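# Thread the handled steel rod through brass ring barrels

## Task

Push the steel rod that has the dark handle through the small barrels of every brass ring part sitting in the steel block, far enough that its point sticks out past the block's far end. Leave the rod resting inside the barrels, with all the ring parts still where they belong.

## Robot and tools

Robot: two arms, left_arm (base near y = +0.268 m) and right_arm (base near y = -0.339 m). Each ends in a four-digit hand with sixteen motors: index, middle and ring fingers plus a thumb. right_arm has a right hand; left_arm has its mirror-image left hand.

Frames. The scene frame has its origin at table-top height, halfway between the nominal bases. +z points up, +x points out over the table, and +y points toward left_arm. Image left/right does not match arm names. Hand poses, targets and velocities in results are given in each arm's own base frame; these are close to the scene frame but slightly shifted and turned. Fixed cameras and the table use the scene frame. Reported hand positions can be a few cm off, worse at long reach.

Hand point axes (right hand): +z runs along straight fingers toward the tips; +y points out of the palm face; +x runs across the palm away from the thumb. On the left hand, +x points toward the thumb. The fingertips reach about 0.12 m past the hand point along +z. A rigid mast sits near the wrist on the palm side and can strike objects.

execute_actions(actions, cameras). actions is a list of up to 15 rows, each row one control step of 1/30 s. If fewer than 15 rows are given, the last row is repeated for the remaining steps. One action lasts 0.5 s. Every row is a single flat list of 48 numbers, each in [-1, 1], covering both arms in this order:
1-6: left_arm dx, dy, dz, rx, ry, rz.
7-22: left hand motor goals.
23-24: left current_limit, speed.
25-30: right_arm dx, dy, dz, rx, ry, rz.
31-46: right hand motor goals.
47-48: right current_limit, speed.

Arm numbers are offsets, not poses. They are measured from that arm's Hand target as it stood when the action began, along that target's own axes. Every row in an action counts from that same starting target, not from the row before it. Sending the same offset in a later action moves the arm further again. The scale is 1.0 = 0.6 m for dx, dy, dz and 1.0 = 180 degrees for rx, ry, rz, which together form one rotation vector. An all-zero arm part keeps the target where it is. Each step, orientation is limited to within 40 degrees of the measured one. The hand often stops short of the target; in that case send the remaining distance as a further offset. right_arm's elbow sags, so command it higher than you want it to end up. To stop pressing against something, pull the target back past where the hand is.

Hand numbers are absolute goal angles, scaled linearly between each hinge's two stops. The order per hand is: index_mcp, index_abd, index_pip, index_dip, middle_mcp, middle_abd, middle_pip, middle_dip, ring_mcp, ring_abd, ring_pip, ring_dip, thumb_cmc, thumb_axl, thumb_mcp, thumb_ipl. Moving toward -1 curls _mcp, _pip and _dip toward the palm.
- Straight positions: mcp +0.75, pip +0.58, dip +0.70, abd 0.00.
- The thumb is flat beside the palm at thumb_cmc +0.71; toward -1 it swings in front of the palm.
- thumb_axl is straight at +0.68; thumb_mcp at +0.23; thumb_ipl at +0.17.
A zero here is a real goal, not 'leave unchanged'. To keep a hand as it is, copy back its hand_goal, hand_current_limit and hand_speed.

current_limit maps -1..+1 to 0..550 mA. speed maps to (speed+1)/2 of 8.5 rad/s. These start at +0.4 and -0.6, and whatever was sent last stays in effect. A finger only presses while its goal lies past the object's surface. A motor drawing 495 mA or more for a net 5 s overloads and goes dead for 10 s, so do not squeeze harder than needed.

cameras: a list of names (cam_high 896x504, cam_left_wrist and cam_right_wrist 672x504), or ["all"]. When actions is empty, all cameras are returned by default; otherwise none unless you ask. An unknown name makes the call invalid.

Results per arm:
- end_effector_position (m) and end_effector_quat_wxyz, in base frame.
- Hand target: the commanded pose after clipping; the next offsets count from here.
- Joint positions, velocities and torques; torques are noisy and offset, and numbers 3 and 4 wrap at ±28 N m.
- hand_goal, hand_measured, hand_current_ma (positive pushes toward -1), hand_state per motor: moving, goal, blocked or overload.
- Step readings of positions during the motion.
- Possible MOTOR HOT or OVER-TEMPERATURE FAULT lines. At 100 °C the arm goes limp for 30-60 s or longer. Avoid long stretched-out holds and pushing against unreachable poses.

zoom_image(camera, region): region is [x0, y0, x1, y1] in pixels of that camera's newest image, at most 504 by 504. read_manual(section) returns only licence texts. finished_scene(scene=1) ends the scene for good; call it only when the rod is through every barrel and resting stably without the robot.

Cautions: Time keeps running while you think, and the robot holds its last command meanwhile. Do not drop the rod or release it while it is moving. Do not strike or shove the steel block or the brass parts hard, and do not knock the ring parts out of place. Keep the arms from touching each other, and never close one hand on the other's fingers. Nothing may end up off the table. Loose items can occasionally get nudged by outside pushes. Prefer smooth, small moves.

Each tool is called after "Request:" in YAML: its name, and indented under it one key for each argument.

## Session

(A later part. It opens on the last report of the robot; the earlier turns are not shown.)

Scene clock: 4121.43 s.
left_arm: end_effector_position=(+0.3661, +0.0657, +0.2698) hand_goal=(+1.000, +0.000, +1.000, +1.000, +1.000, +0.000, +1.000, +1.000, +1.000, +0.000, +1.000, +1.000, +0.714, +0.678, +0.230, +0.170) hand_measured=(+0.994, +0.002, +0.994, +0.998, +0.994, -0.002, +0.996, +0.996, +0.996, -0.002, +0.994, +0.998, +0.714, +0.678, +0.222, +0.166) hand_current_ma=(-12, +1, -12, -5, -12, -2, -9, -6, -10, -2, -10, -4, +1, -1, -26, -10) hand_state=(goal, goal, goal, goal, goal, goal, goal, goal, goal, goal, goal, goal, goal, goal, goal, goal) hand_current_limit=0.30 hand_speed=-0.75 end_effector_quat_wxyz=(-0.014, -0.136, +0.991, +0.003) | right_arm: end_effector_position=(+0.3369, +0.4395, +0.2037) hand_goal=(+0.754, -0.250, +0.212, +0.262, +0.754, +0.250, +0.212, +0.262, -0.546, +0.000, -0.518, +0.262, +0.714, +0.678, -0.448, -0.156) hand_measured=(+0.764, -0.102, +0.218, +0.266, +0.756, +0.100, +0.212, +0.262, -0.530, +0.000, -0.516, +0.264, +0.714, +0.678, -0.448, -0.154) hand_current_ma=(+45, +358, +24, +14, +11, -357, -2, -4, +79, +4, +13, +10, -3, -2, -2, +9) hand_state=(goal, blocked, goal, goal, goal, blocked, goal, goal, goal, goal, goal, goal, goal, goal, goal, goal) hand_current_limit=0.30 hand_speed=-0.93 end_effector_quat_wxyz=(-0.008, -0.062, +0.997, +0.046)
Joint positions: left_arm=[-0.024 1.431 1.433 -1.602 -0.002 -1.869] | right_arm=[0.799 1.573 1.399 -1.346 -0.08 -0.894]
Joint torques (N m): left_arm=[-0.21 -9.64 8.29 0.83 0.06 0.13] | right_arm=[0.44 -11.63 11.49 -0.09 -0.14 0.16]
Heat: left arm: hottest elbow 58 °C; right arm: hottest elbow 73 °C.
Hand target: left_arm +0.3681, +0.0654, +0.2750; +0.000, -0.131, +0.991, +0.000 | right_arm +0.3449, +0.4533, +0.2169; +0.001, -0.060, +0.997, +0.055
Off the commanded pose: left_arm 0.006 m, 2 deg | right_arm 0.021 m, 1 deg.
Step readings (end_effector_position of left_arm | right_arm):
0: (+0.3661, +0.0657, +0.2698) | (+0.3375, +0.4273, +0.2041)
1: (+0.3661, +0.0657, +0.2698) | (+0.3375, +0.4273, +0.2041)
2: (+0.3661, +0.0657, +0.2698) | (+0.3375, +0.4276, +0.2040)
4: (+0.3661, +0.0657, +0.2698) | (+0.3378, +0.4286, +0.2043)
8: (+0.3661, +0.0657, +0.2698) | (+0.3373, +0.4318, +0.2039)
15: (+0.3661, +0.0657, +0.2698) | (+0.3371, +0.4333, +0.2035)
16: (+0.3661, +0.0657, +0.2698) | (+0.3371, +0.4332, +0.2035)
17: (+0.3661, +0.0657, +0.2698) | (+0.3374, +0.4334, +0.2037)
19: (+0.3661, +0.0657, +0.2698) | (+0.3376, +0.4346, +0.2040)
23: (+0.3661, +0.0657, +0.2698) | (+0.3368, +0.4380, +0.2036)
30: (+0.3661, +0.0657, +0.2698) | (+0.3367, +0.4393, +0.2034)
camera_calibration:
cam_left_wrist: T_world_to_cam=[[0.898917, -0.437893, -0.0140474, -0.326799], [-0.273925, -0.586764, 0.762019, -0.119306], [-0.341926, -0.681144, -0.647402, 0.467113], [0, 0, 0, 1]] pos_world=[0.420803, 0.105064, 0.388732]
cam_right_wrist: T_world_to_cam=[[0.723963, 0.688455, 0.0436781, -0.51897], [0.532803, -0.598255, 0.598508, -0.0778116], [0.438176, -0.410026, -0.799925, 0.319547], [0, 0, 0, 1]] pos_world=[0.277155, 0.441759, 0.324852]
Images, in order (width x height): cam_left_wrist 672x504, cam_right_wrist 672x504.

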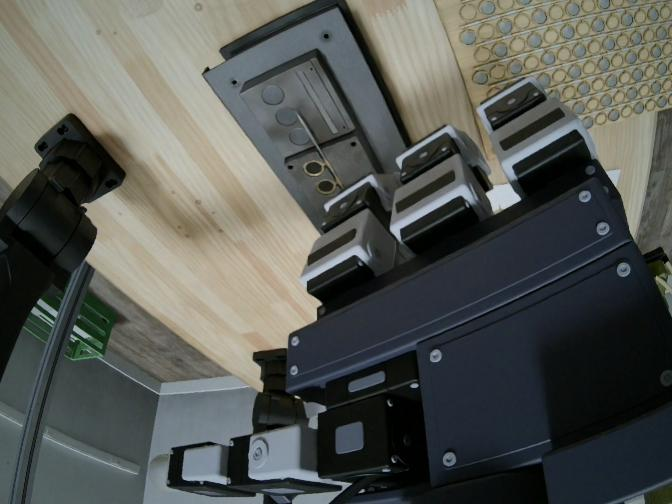

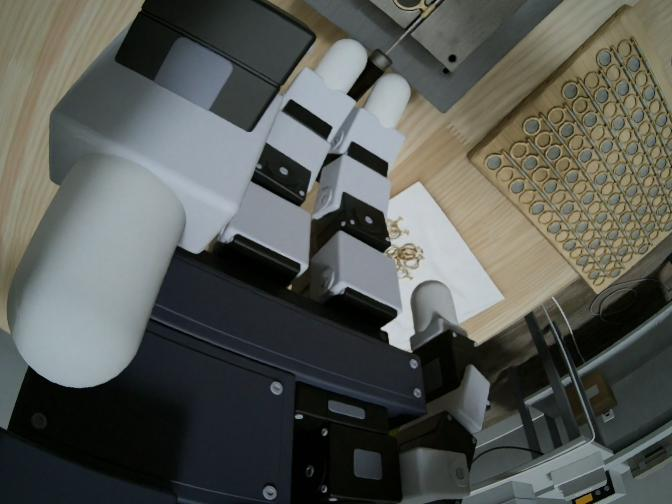

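Request:
execute_actions:
  actions:
    - [[0,0,0,0,0,0,1,0,1,1,1,0,1,1,1,0,1,1,0.714,0.678,0.23,0.17,0.3,-0.75,-0.0005,0.010,0.0015,0,0,0,0.754,-0.25,0.212,0.261,0.754,0.25,0.212,0.261,-0.547,0,-0.519,0.261,0.714,0.678,-0.449,-0.157,0.3,-0.93]]
    - [[0,0,0,0,0,0,1,0,1,1,1,0,1,1,1,0,1,1,0.714,0.678,0.23,0.17,0.3,-0.75,-0.0005,0.009,0.0015,0,0,0,0.754,-0.25,0.212,0.261,0.754,0.25,0.212,0.261,-0.547,0,-0.519,0.261,0.714,0.678,-0.449,-0.157,0.3,-0.93]]
  cameras: ["cam_left_wrist", "cam_right_wrist"]

Request:
zoom_image:
  camera: "cam_left_wrist"
  region: [270, 90, 350, 190]

Request:
zoom_image:
  camera: "cam_right_wrist"
  region: [350, 0, 470, 90]

Scene clock: 4128.60 s.
left_arm: end_effector_position=(+0.3661, +0.0657, +0.2698) hand_goal=(+1.000, +0.000, +1.000, +1.000, +1.000, +0.000, +1.000, +1.000, +1.000, +0.000, +1.000, +1.000, +0.714, +0.678, +0.230, +0.170) hand_measured=(+0.994, +0.002, +0.994, +0.998, +0.994, -0.002, +0.996, +0.996, +0.996, -0.002, +0.994, +0.998, +0.714, +0.678, +0.222, +0.166) hand_current_ma=(-12, +1, -12, -5, -12, -2, -9, -6, -10, -2, -10, -4, +1, -1, -26, -10) hand_state=(goal, goal, goal, goal, goal, goal, goal, goal, goal, goal, goal, goal, goal, goal, goal, goal) hand_current_limit=0.30 hand_speed=-0.75 end_effector_quat_wxyz=(-0.014, -0.136, +0.991, +0.003) | right_arm: end_effector_position=(+0.3361, +0.4509, +0.2031) hand_goal=(+0.754, -0.250, +0.212, +0.262, +0.754, +0.250, +0.212, +0.262, -0.546, +0.000, -0.518, +0.262, +0.714, +0.678, -0.448, -0.156) hand_measured=(+0.764, -0.102, +0.218, +0.266, +0.756, +0.100, +0.212, +0.262, -0.530, +0.000, -0.516, +0.264, +0.714, +0.678, -0.448, -0.154) hand_current_ma=(+44, +358, +23, +14, +9, -357, -3, -4, +79, +4, +13, +10, -3, -2, -2, +9) hand_state=(goal, blocked, goal, goal, goal, blocked, goal, goal, goal, goal, goal, goal, goal, goal, goal, goal) hand_current_limit=0.30 hand_speed=-0.93 end_effector_quat_wxyz=(-0.009, -0.062, +0.997, +0.046)
Joint positions: left_arm=[-0.024 1.431 1.433 -1.602 -0.002 -1.869] | right_arm=[0.816 1.594 1.421 -1.348 -0.08 -0.876]
Joint torques (N m): left_arm=[-0.09 -9.64 8.34 0.85 0.07 0.13] | right_arm=[0.32 -11.87 11.43 -0.08 -0.08 0.18]
Heat: left arm: hottest elbow 58 °C; right arm: hottest elbow 72 °C.
Hand target: left_arm +0.3681, +0.0654, +0.2750; +0.000, -0.131, +0.991, +0.000 | right_arm +0.3441, +0.4647, +0.2161; +0.001, -0.060, +0.997, +0.055
Off the commanded pose: left_arm 0.006 m, 2 deg | right_arm 0.021 m, 1 deg.
Step readings (end_effector_position of left_arm | right_arm):
0: (+0.3661, +0.0657, +0.2698) | (+0.3369, +0.4395, +0.2037)
1: (+0.3661, +0.0657, +0.2698) | (+0.3369, +0.4395, +0.2035)
2: (+0.3661, +0.0657, +0.2698) | (+0.3367, +0.4398, +0.2037)
4: (+0.3661, +0.0657, +0.2698) | (+0.3370, +0.4409, +0.2039)
8: (+0.3661, +0.0657, +0.2698) | (+0.3364, +0.4439, +0.2033)
15: (+0.3661, +0.0657, +0.2698) | (+0.3361, +0.4456, +0.2030)
16: (+0.3661, +0.0657, +0.2698) | (+0.3362, +0.4457, +0.2032)
17: (+0.3661, +0.0657, +0.2698) | (+0.3362, +0.4459, +0.2032)
19: (+0.3661, +0.0657, +0.2698) | (+0.3363, +0.4472, +0.2038)
23: (+0.3661, +0.0657, +0.2698) | (+0.3362, +0.4491, +0.2032)
30: (+0.3661, +0.0657, +0.2698) | (+0.3360, +0.4508, +0.2029)
camera_calibration:
cam_left_wrist: T_world_to_cam=[[0.898917, -0.437893, -0.0140474, -0.326799], [-0.273925, -0.586764, 0.762019, -0.119306], [-0.341926, -0.681144, -0.647402, 0.467113], [0, 0, 0, 1]] pos_world=[0.420803, 0.105064, 0.388732]
cam_right_wrist: T_world_to_cam=[[0.723684, 0.68879, 0.0430049, -0.526141], [0.533543, -0.59792, 0.598183, -0.0705072], [0.437736, -0.409951, -0.800205, 0.324226], [0, 0, 0, 1]] pos_world=[0.276453, 0.45316, 0.32425]
Images, in order (width x height): cam_left_wrist 672x504, cam_right_wrist 672x504.

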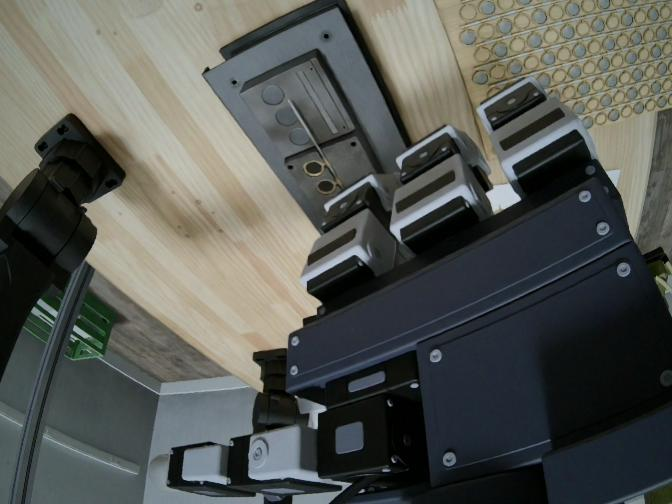

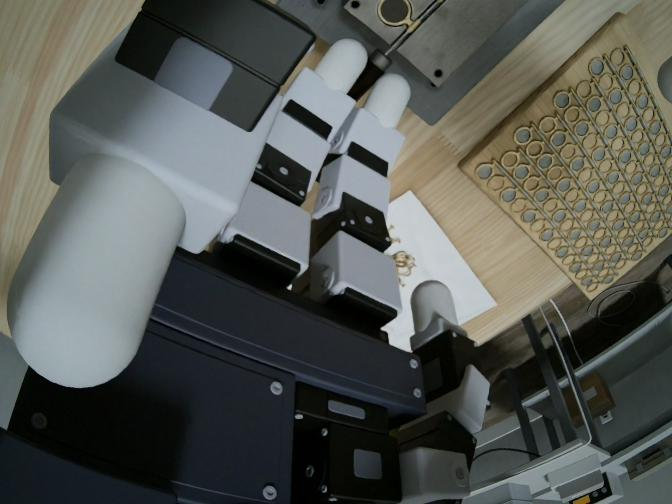

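Scaled by 5.040 from the camera's 672x504 image, which has a finer 960x720 frame.

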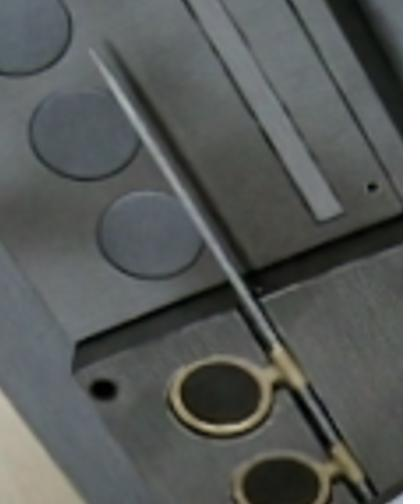

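Scaled by 4.200 from the camera's 672x504 image, which has a finer 960x720 frame.

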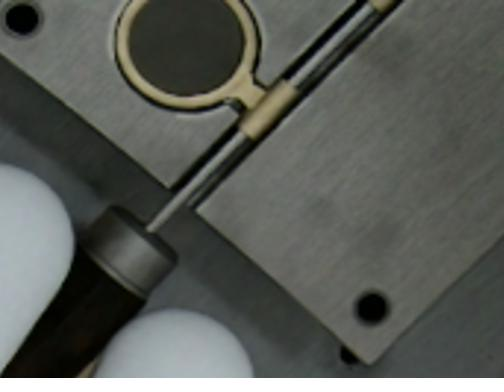

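Request:
execute_actions:
  actions:
    - [[0,0,0,0,0,0,1,0,1,1,1,0,1,1,1,0,1,1,0.714,0.678,0.23,0.17,0.3,-0.75,0,0,0,0,0,0,0.754,-0.15,0.212,0.261,0.754,0.15,0.212,0.261,-0.547,0,-0.519,0.261,0.714,0.678,-0.449,-0.157,0.3,-0.96]]
    - [[0,0,0,0,0,0,1,0,1,1,1,0,1,1,1,0,1,1,0.714,0.678,0.23,0.17,0.3,-0.75,0,0,0,0,0,0,0.756,-0.10,0.212,0.261,0.754,0.10,0.212,0.261,-0.547,0,-0.519,0.261,0.714,0.678,-0.449,-0.157,0.3,-0.96]]
  cameras: ["cam_right_wrist"]

Request:
zoom_image:
  camera: "cam_right_wrist"
  region: [350, 0, 470, 90]

Scene clock: 4143.50 s.
left_arm: end_effector_position=(+0.3661, +0.0657, +0.2698) hand_goal=(+1.000, +0.000, +1.000, +1.000, +1.000, +0.000, +1.000, +1.000, +1.000, +0.000, +1.000, +1.000, +0.714, +0.678, +0.230, +0.170) hand_measured=(+0.994, +0.002, +0.994, +0.998, +0.994, -0.002, +0.996, +0.996, +0.996, -0.002, +0.994, +0.998, +0.714, +0.678, +0.222, +0.166) hand_current_ma=(-12, +1, -12, -5, -12, -2, -9, -6, -10, -2, -10, -4, +1, -1, -26, -10) hand_state=(goal, goal, goal, goal, goal, goal, goal, goal, goal, goal, goal, goal, goal, goal, goal, goal) hand_current_limit=0.30 hand_speed=-0.75 end_effector_quat_wxyz=(-0.014, -0.136, +0.991, +0.003) | right_arm: end_effector_position=(+0.3361, +0.4509, +0.2031) hand_goal=(+0.756, -0.100, +0.212, +0.262, +0.754, +0.100, +0.212, +0.262, -0.546, +0.000, -0.518, +0.262, +0.714, +0.678, -0.448, -0.156) hand_measured=(+0.764, -0.092, +0.218, +0.266, +0.756, +0.092, +0.212, +0.262, -0.530, +0.000, -0.516, +0.264, +0.714, +0.678, -0.448, -0.154) hand_current_ma=(+34, +31, +23, +14, +9, -29, -3, -4, +79, +4, +13, +10, -3, -2, -2, +9) hand_state=(goal, goal, goal, goal, goal, goal, goal, goal, goal, goal, goal, goal, goal, goal, goal, goal) hand_current_limit=0.30 hand_speed=-0.96 end_effector_quat_wxyz=(-0.009, -0.062, +0.997, +0.046)
Joint positions: left_arm=[-0.024 1.431 1.433 -1.602 -0.002 -1.869] | right_arm=[0.816 1.594 1.421 -1.348 -0.08 -0.876]
Joint torques (N m): left_arm=[-0.09 -9.58 8.31 0.85 0.06 0.11] | right_arm=[0.44 -11.93 11.49 -0.08 -0.08 0.16]
Heat: left arm: hottest elbow 58 °C; right arm: hottest elbow 71 °C.
Hand target: left_arm +0.3681, +0.0654, +0.2750; +0.000, -0.131, +0.991, +0.000 | right_arm +0.3441, +0.4647, +0.2161; +0.001, -0.060, +0.997, +0.055
Off the commanded pose: left_arm 0.006 m, 2 deg | right_arm 0.021 m, 1 deg.
Step readings (end_effector_position of left_arm | right_arm):
0: (+0.3661, +0.0657, +0.2698) | (+0.3361, +0.4509, +0.2031)
1: (+0.3661, +0.0657, +0.2698) | (+0.3361, +0.4509, +0.2031)
2: (+0.3661, +0.0657, +0.2698) | (+0.3361, +0.4509, +0.2031)
4: (+0.3661, +0.0657, +0.2698) | (+0.3361, +0.4509, +0.2031)
8: (+0.3661, +0.0657, +0.2698) | (+0.3361, +0.4509, +0.2031)
15: (+0.3661, +0.0657, +0.2698) | (+0.3361, +0.4509, +0.2031)
16: (+0.3661, +0.0657, +0.2698) | (+0.3361, +0.4509, +0.2031)
17: (+0.3661, +0.0657, +0.2698) | (+0.3361, +0.4509, +0.2031)
19: (+0.3661, +0.0657, +0.2698) | (+0.3361, +0.4509, +0.2031)
23: (+0.3661, +0.0657, +0.2698) | (+0.3361, +0.4509, +0.2031)
30: (+0.3661, +0.0657, +0.2698) | (+0.3361, +0.4509, +0.2031)
camera_calibration:
cam_right_wrist: T_world_to_cam=[[0.723962, 0.688501, 0.0429674, -0.526214], [0.53335, -0.598148, 0.598128, -0.0703263], [0.437512, -0.410105, -0.800248, 0.324369], [0, 0, 0, 1]] pos_world=[0.276552, 0.453258, 0.32425]
Images, in order (width x height): cam_right_wrist 672x504.

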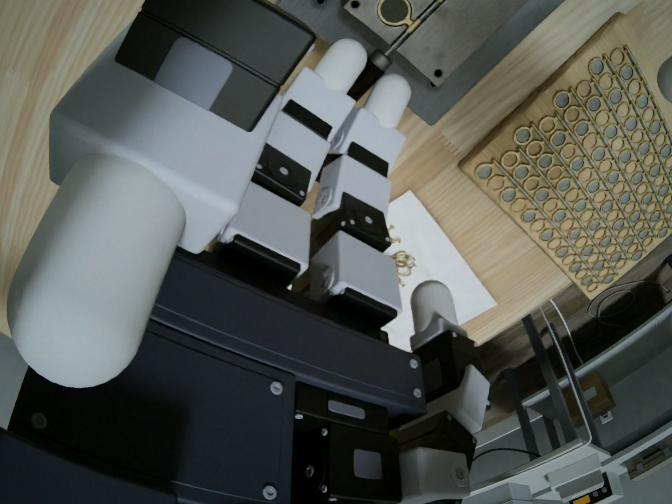

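Scaled by 4.200 from the camera's 672x504 image, which has a finer 960x720 frame.

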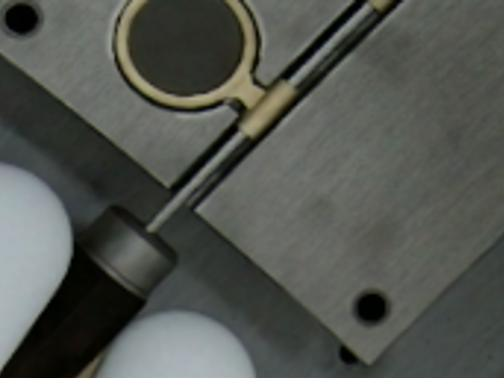

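Request:
execute_actions:
  actions:
    - [[0,0,0,0,0,0,1,0,1,1,1,0,1,1,1,0,1,1,0.714,0.678,0.23,0.17,0.3,-0.75,0,0,0,0,0,0,0.756,-0.04,0.212,0.261,0.754,0.04,0.212,0.261,-0.547,0,-0.519,0.261,0.714,0.678,-0.449,-0.157,0.3,-0.96]]
  cameras: ["cam_right_wrist","cam_left_wrist"]

Request:
zoom_image:
  camera: "cam_right_wrist"
  region: [350, 0, 470, 90]

Request:
zoom_image:
  camera: "cam_left_wrist"
  region: [270, 90, 350, 190]

Scene clock: 4148.07 s.
left_arm: end_effector_position=(+0.3661, +0.0657, +0.2698) hand_goal=(+1.000, +0.000, +1.000, +1.000, +1.000, +0.000, +1.000, +1.000, +1.000, +0.000, +1.000, +1.000, +0.714, +0.678, +0.230, +0.170) hand_measured=(+0.994, +0.002, +0.994, +0.998, +0.994, -0.002, +0.996, +0.996, +0.996, -0.002, +0.994, +0.998, +0.714, +0.678, +0.222, +0.166) hand_current_ma=(-12, +1, -12, -5, -12, -2, -9, -6, -10, -2, -10, -4, +1, -1, -26, -10) hand_state=(goal, goal, goal, goal, goal, goal, goal, goal, goal, goal, goal, goal, goal, goal, goal, goal) hand_current_limit=0.30 hand_speed=-0.75 end_effector_quat_wxyz=(-0.014, -0.136, +0.991, +0.003) | right_arm: end_effector_position=(+0.3362, +0.4509, +0.2031) hand_goal=(+0.756, -0.040, +0.212, +0.262, +0.754, +0.040, +0.212, +0.262, -0.546, +0.000, -0.518, +0.262, +0.714, +0.678, -0.448, -0.156) hand_measured=(+0.760, -0.042, +0.218, +0.266, +0.756, +0.042, +0.212, +0.262, -0.530, +0.000, -0.516, +0.264, +0.714, +0.678, -0.448, -0.154) hand_current_ma=(+20, -10, +23, +14, +9, +11, -3, -4, +79, +4, +13, +10, -3, -2, -2, +9) hand_state=(goal, goal, goal, goal, goal, goal, goal, goal, goal, goal, goal, goal, goal, goal, goal, goal) hand_current_limit=0.30 hand_speed=-0.96 end_effector_quat_wxyz=(-0.009, -0.061, +0.997, +0.046)
Joint positions: left_arm=[-0.024 1.431 1.433 -1.602 -0.002 -1.869] | right_arm=[0.816 1.594 1.421 -1.348 -0.08 -0.876]
Joint torques (N m): left_arm=[-0.15 -9.82 8.25 0.87 0.07 0.15] | right_arm=[0.44 -11.99 11.49 -0.09 -0.08 0.16]
Heat: left arm: hottest elbow 58 °C; right arm: hottest elbow 70 °C.
Hand target: left_arm +0.3681, +0.0654, +0.2750; +0.000, -0.131, +0.991, +0.000 | right_arm +0.3441, +0.4647, +0.2161; +0.001, -0.060, +0.997, +0.055
Off the commanded pose: left_arm 0.006 m, 2 deg | right_arm 0.021 m, 1 deg.
Step readings (end_effector_position of left_arm | right_arm):
0: (+0.3661, +0.0657, +0.2698) | (+0.3362, +0.4509, +0.2031)
1: (+0.3661, +0.0657, +0.2698) | (+0.3362, +0.4509, +0.2031)
2: (+0.3661, +0.0657, +0.2698) | (+0.3362, +0.4509, +0.2031)
4: (+0.3661, +0.0657, +0.2698) | (+0.3362, +0.4509, +0.2031)
8: (+0.3661, +0.0657, +0.2698) | (+0.3362, +0.4509, +0.2031)
15: (+0.3661, +0.0657, +0.2698) | (+0.3362, +0.4509, +0.2031)
camera_calibration:
cam_left_wrist: T_world_to_cam=[[0.898917, -0.437893, -0.0140474, -0.326799], [-0.273925, -0.586764, 0.762019, -0.119306], [-0.341926, -0.681144, -0.647402, 0.467113], [0, 0, 0, 1]] pos_world=[0.420803, 0.105064, 0.388732]
cam_right_wrist: T_world_to_cam=[[0.724237, 0.688213, 0.0429341, -0.526148], [0.533129, -0.598349, 0.598123, -0.070173], [0.437326, -0.410294, -0.800253, 0.324507], [0, 0, 0, 1]] pos_world=[0.276552, 0.453257, 0.32425]
Images, in order (width x height): cam_left_wrist 672x504, cam_right_wrist 672x504.

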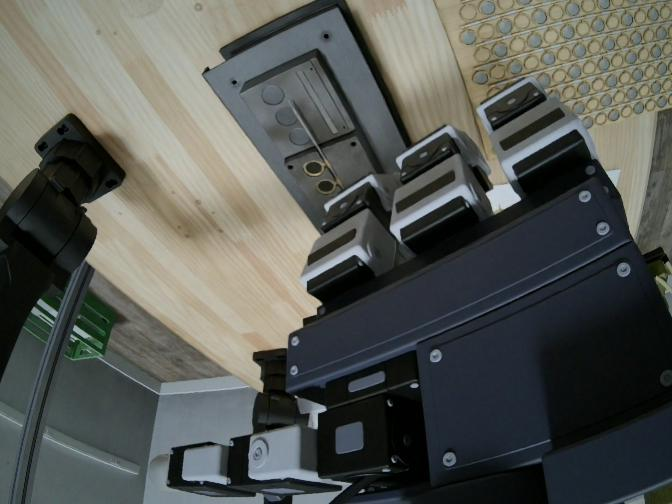

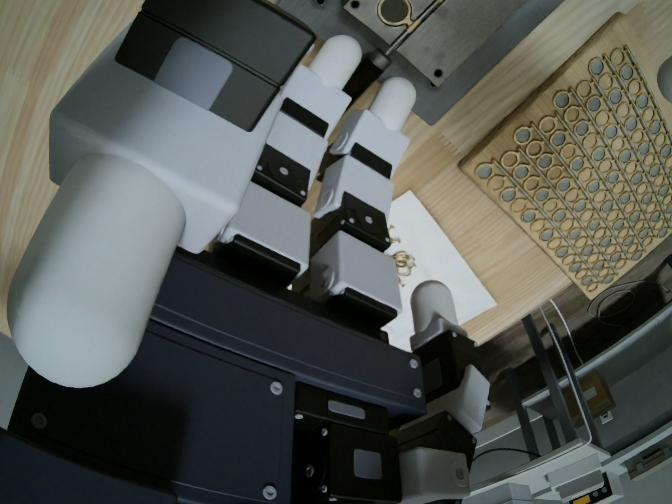

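Scaled by 4.200 from the camera's 672x504 image, which has a finer 960x720 frame.

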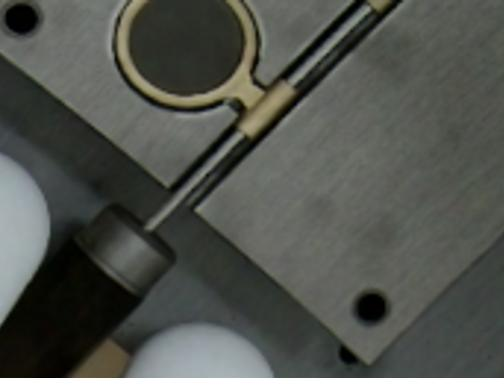

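Scaled by 5.040 from the camera's 672x504 image, which has a finer 960x720 frame.

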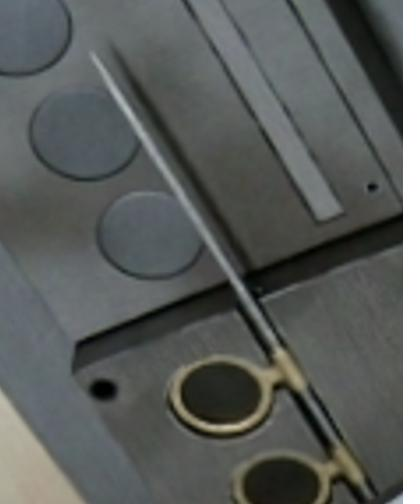

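Request:
execute_actions:
  actions:
    - [[0,0,0,0,0,0,1,0,1,1,1,0,1,1,1,0,1,1,0.714,0.678,0.23,0.17,0.3,-0.75,0,0,0,0,0,0,0.756,0.07,0.212,0.261,0.754,-0.07,0.212,0.261,-0.547,0,-0.519,0.261,0.714,0.678,-0.449,-0.157,0.3,-0.95]]
    - [[0,0,0,0,0,0,1,0,1,1,1,0,1,1,1,0,1,1,0.714,0.678,0.23,0.17,0.3,-0.75,0,-0.010,-0.025,0,0,0,0.756,0.10,0.212,0.261,0.754,-0.10,0.212,0.261,-0.547,0,-0.519,0.261,0.714,0.678,-0.449,-0.157,0.3,-0.95]]
  cameras: ["cam_right_wrist"]

Request:
zoom_image:
  camera: "cam_right_wrist"
  region: [320, 0, 470, 110]

Scene clock: 4155.83 s.
left_arm: end_effector_position=(+0.3661, +0.0657, +0.2698) hand_goal=(+1.000, +0.000, +1.000, +1.000, +1.000, +0.000, +1.000, +1.000, +1.000, +0.000, +1.000, +1.000, +0.714, +0.678, +0.230, +0.170) hand_measured=(+0.994, +0.002, +0.994, +0.998, +0.994, -0.002, +0.996, +0.996, +0.996, -0.002, +0.994, +0.998, +0.714, +0.678, +0.222, +0.166) hand_current_ma=(-12, +1, -12, -5, -12, -2, -9, -6, -10, -2, -10, -4, +1, -1, -26, -10) hand_state=(goal, goal, goal, goal, goal, goal, goal, goal, goal, goal, goal, goal, goal, goal, goal, goal) hand_current_limit=0.30 hand_speed=-0.75 end_effector_quat_wxyz=(-0.014, -0.136, +0.991, +0.003) | right_arm: end_effector_position=(+0.3347, +0.4493, +0.2089) hand_goal=(+0.756, +0.100, +0.212, +0.262, +0.754, -0.100, +0.212, +0.262, -0.546, +0.000, -0.518, +0.262, +0.714, +0.678, -0.448, -0.156) hand_measured=(+0.760, +0.096, +0.218, +0.266, +0.756, -0.096, +0.212, +0.262, -0.530, +0.000, -0.516, +0.264, +0.714, +0.678, -0.448, -0.154) hand_current_ma=(+18, -12, +23, +14, +9, +16, -3, -4, +79, +4, +13, +10, -3, -2, -2, +9) hand_state=(goal, goal, goal, goal, goal, goal, goal, goal, goal, goal, goal, goal, goal, goal, goal, goal) hand_current_limit=0.30 hand_speed=-0.95 end_effector_quat_wxyz=(-0.014, -0.061, +0.997, +0.042)
Joint positions: left_arm=[-0.024 1.431 1.433 -1.602 -0.002 -1.869] | right_arm=[0.816 1.594 1.44 -1.38 -0.08 -0.876]
Joint torques (N m): left_arm=[0.09 -9.52 8.32 0.87 0.09 0.12] | right_arm=[-0.62 -13.33 11.4 -0.08 -0.1 0.06]
Heat: left arm: hottest elbow 58 °C; right arm: hottest elbow 70 °C.
Hand target: left_arm +0.3681, +0.0654, +0.2750; +0.000, -0.131, +0.991, +0.000 | right_arm +0.3449, +0.4572, +0.2304; +0.001, -0.060, +0.997, +0.055
Off the commanded pose: left_arm 0.006 m, 2 deg | right_arm 0.025 m, 2 deg.
Step readings (end_effector_position of left_arm | right_arm):
0: (+0.3661, +0.0657, +0.2698) | (+0.3362, +0.4509, +0.2031)
1: (+0.3661, +0.0657, +0.2698) | (+0.3362, +0.4509, +0.2031)
2: (+0.3661, +0.0657, +0.2698) | (+0.3362, +0.4509, +0.2031)
4: (+0.3661, +0.0657, +0.2698) | (+0.3362, +0.4509, +0.2031)
8: (+0.3661, +0.0657, +0.2698) | (+0.3362, +0.4509, +0.2031)
15: (+0.3661, +0.0657, +0.2698) | (+0.3362, +0.4509, +0.2031)
16: (+0.3661, +0.0657, +0.2698) | (+0.3362, +0.4510, +0.2033)
17: (+0.3661, +0.0657, +0.2698) | (+0.3360, +0.4508, +0.2034)
19: (+0.3661, +0.0657, +0.2698) | (+0.3353, +0.4500, +0.2045)
23: (+0.3661, +0.0657, +0.2698) | (+0.3350, +0.4497, +0.2078)
30: (+0.3661, +0.0657, +0.2698) | (+0.3348, +0.4495, +0.2089)
camera_calibration:
cam_right_wrist: T_world_to_cam=[[0.724515, 0.688638, 0.0292538, -0.521694], [0.538794, -0.592313, 0.599054, -0.0785616], [0.429859, -0.418262, -0.800174, 0.33519], [0, 0, 0, 1]] pos_world=[0.276219, 0.452923, 0.330535]
Images, in order (width x height): cam_right_wrist 672x504.

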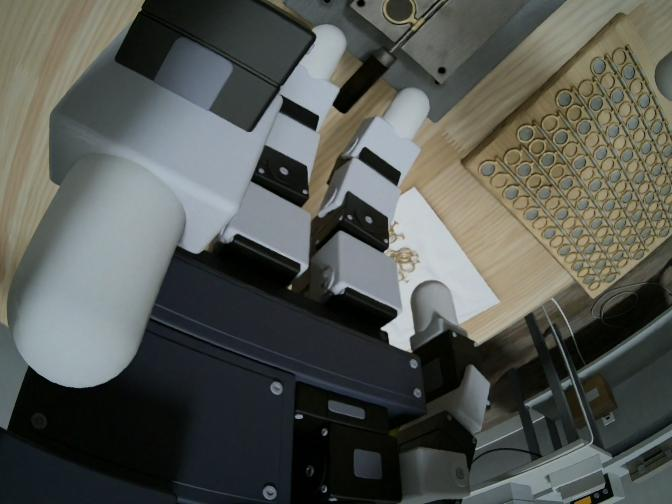

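Scaled by 3.360 from the camera's 672x504 image, which has a finer 960x720 frame.

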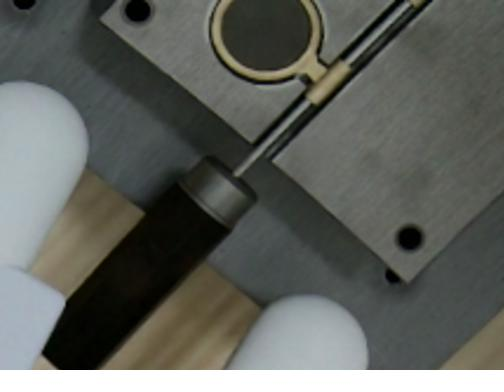

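Request:
execute_actions:
  actions:
    - [[0,0,0,0,0,0,1,0,1,1,1,0,1,1,1,0,1,1,0.714,0.678,0.23,0.17,0.3,-0.75,0,-0.012,-0.03,0,0,0,0.756,0.10,0.212,0.261,0.754,-0.10,0.212,0.261,-0.547,0,-0.519,0.261,0.714,0.678,-0.449,-0.157,0.3,-0.95]]
    - [[0,0,0,0,0,0,1,0,1,1,1,0,1,1,1,0,1,1,0.714,0.678,0.23,0.17,0.3,-0.75,0,-0.015,-0.03,0,0,0,0.756,0.10,0.212,0.261,0.754,-0.10,0.212,0.261,-0.547,0,-0.519,0.261,0.714,0.678,-0.449,-0.157,0.3,-0.95]]
    - [[0,0,0,0,0,0,1,0,1,1,1,0,1,1,1,0,1,1,0.714,0.678,0.23,0.17,0.3,-0.75,0,-0.02,-0.03,0,0,0,0.756,0.10,0.212,0.261,0.754,-0.10,0.212,0.261,-0.547,0,-0.519,0.261,0.714,0.678,-0.449,-0.157,0.3,-0.95]]
  cameras: ["cam_right_wrist","cam_left_wrist"]

Request:
zoom_image:
  camera: "cam_left_wrist"
  region: [270, 90, 350, 190]

Scene clock: 4163.23 s.
left_arm: end_effector_position=(+0.3661, +0.0657, +0.2698) hand_goal=(+1.000, +0.000, +1.000, +1.000, +1.000, +0.000, +1.000, +1.000, +1.000, +0.000, +1.000, +1.000, +0.714, +0.678, +0.230, +0.170) hand_measured=(+0.994, +0.002, +0.994, +0.998, +0.994, -0.002, +0.996, +0.996, +0.996, -0.002, +0.994, +0.998, +0.714, +0.678, +0.222, +0.166) hand_current_ma=(-12, +1, -12, -5, -12, -2, -9, -6, -10, -2, -10, -4, +1, -1, -26, -10) hand_state=(goal, goal, goal, goal, goal, goal, goal, goal, goal, goal, goal, goal, goal, goal, goal, goal) hand_current_limit=0.30 hand_speed=-0.75 end_effector_quat_wxyz=(-0.014, -0.136, +0.991, +0.003) | right_arm: end_effector_position=(+0.3405, +0.4182, +0.2596) hand_goal=(+0.756, +0.100, +0.212, +0.262, +0.754, -0.100, +0.212, +0.262, -0.546, +0.000, -0.518, +0.262, +0.714, +0.678, -0.448, -0.156) hand_measured=(+0.758, +0.098, +0.218, +0.266, +0.756, -0.096, +0.212, +0.262, -0.530, +0.000, -0.516, +0.264, +0.714, +0.678, -0.448, -0.154) hand_current_ma=(+13, -11, +23, +14, +9, +15, -3, -4, +79, +4, +13, +10, -3, -2, -2, +9) hand_state=(goal, goal, goal, goal, goal, goal, goal, goal, goal, goal, goal, goal, goal, goal, goal, goal) hand_current_limit=0.30 hand_speed=-0.95 end_effector_quat_wxyz=(-0.013, -0.055, +0.998, +0.041)
Joint positions: left_arm=[-0.024 1.431 1.433 -1.602 -0.002 -1.869] | right_arm=[0.763 1.533 1.503 -1.506 -0.08 -0.917]
Joint torques (N m): left_arm=[-0.21 -9.52 8.29 0.88 0.11 0.14] | right_arm=[-0.73 -11.87 11.3 -0.25 -0.24 -0.11]
Heat: left arm: hottest elbow 58 °C; right arm: hottest elbow 70 °C.
Hand target: left_arm +0.3681, +0.0654, +0.2750; +0.000, -0.131, +0.991, +0.000 | right_arm +0.3485, +0.4234, +0.2810; +0.001, -0.060, +0.997, +0.055
Off the commanded pose: left_arm 0.006 m, 2 deg | right_arm 0.023 m, 2 deg.
Step readings (end_effector_position of left_arm | right_arm):
0: (+0.3661, +0.0657, +0.2698) | (+0.3346, +0.4493, +0.2088)
1: (+0.3661, +0.0657, +0.2698) | (+0.3346, +0.4492, +0.2088)
2: (+0.3661, +0.0657, +0.2698) | (+0.3343, +0.4489, +0.2092)
4: (+0.3661, +0.0657, +0.2698) | (+0.3333, +0.4472, +0.2101)
8: (+0.3661, +0.0657, +0.2698) | (+0.3336, +0.4442, +0.2165)
15: (+0.3661, +0.0657, +0.2698) | (+0.3360, +0.4427, +0.2259)
16: (+0.3661, +0.0657, +0.2698) | (+0.3360, +0.4425, +0.2261)
17: (+0.3661, +0.0657, +0.2698) | (+0.3361, +0.4418, +0.2263)
19: (+0.3661, +0.0657, +0.2698) | (+0.3354, +0.4391, +0.2270)
23: (+0.3661, +0.0657, +0.2698) | (+0.3356, +0.4342, +0.2324)
30: (+0.3661, +0.0657, +0.2698) | (+0.3383, +0.4319, +0.2427)
31: (+0.3661, +0.0657, +0.2698) | (+0.3383, +0.4319, +0.2430)
32: (+0.3661, +0.0657, +0.2698) | (+0.3381, +0.4313, +0.2432)
34: (+0.3661, +0.0657, +0.2698) | (+0.3372, +0.4284, +0.2437)
38: (+0.3661, +0.0657, +0.2698) | (+0.3378, +0.4217, +0.2487)
45: (+0.3661, +0.0657, +0.2698) | (+0.3408, +0.4182, +0.2593)
camera_calibration:
cam_left_wrist: T_world_to_cam=[[0.898917, -0.437893, -0.0140474, -0.326799], [-0.273925, -0.586764, 0.762019, -0.119306], [-0.341926, -0.681144, -0.647402, 0.467113], [0, 0, 0, 1]] pos_world=[0.420803, 0.105064, 0.388732]
cam_right_wrist: T_world_to_cam=[[0.73301, 0.679592, 0.0291662, -0.505017], [0.531134, -0.598617, 0.599628, -0.12553], [0.424962, -0.424042, -0.799747, 0.364161], [0, 0, 0, 1]] pos_world=[0.282101, 0.422481, 0.381237]
Images, in order (width x height): cam_left_wrist 672x504, cam_right_wrist 672x504.

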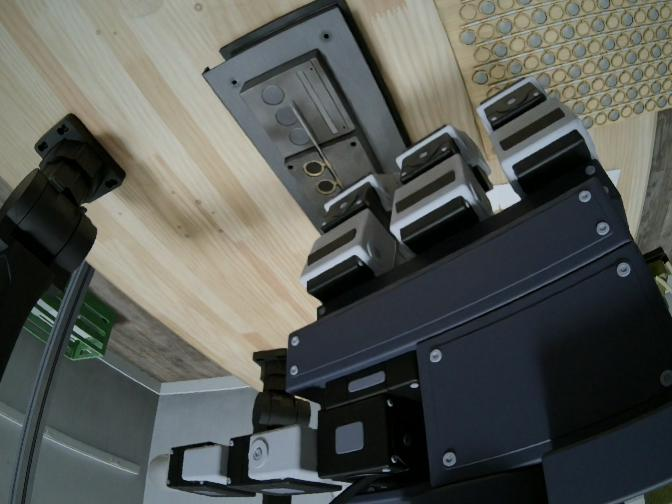

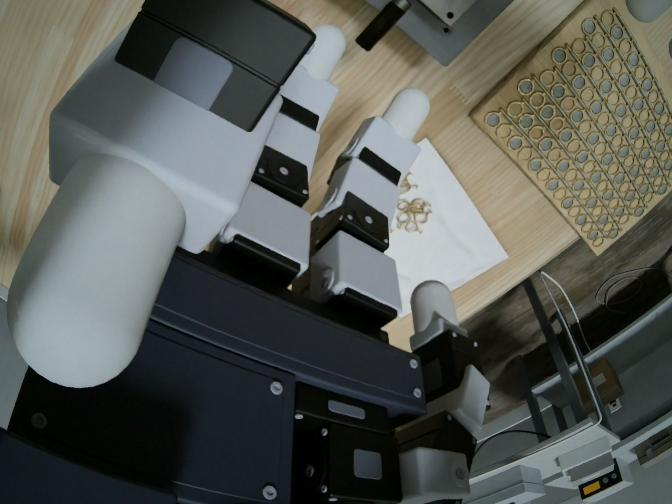

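Scaled by 5.040 from the camera's 672x504 image, which has a finer 960x720 frame.

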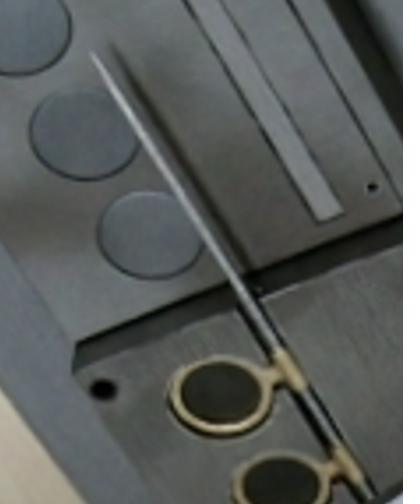

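Request:
finished_scene:

The scene is finished: the task was done.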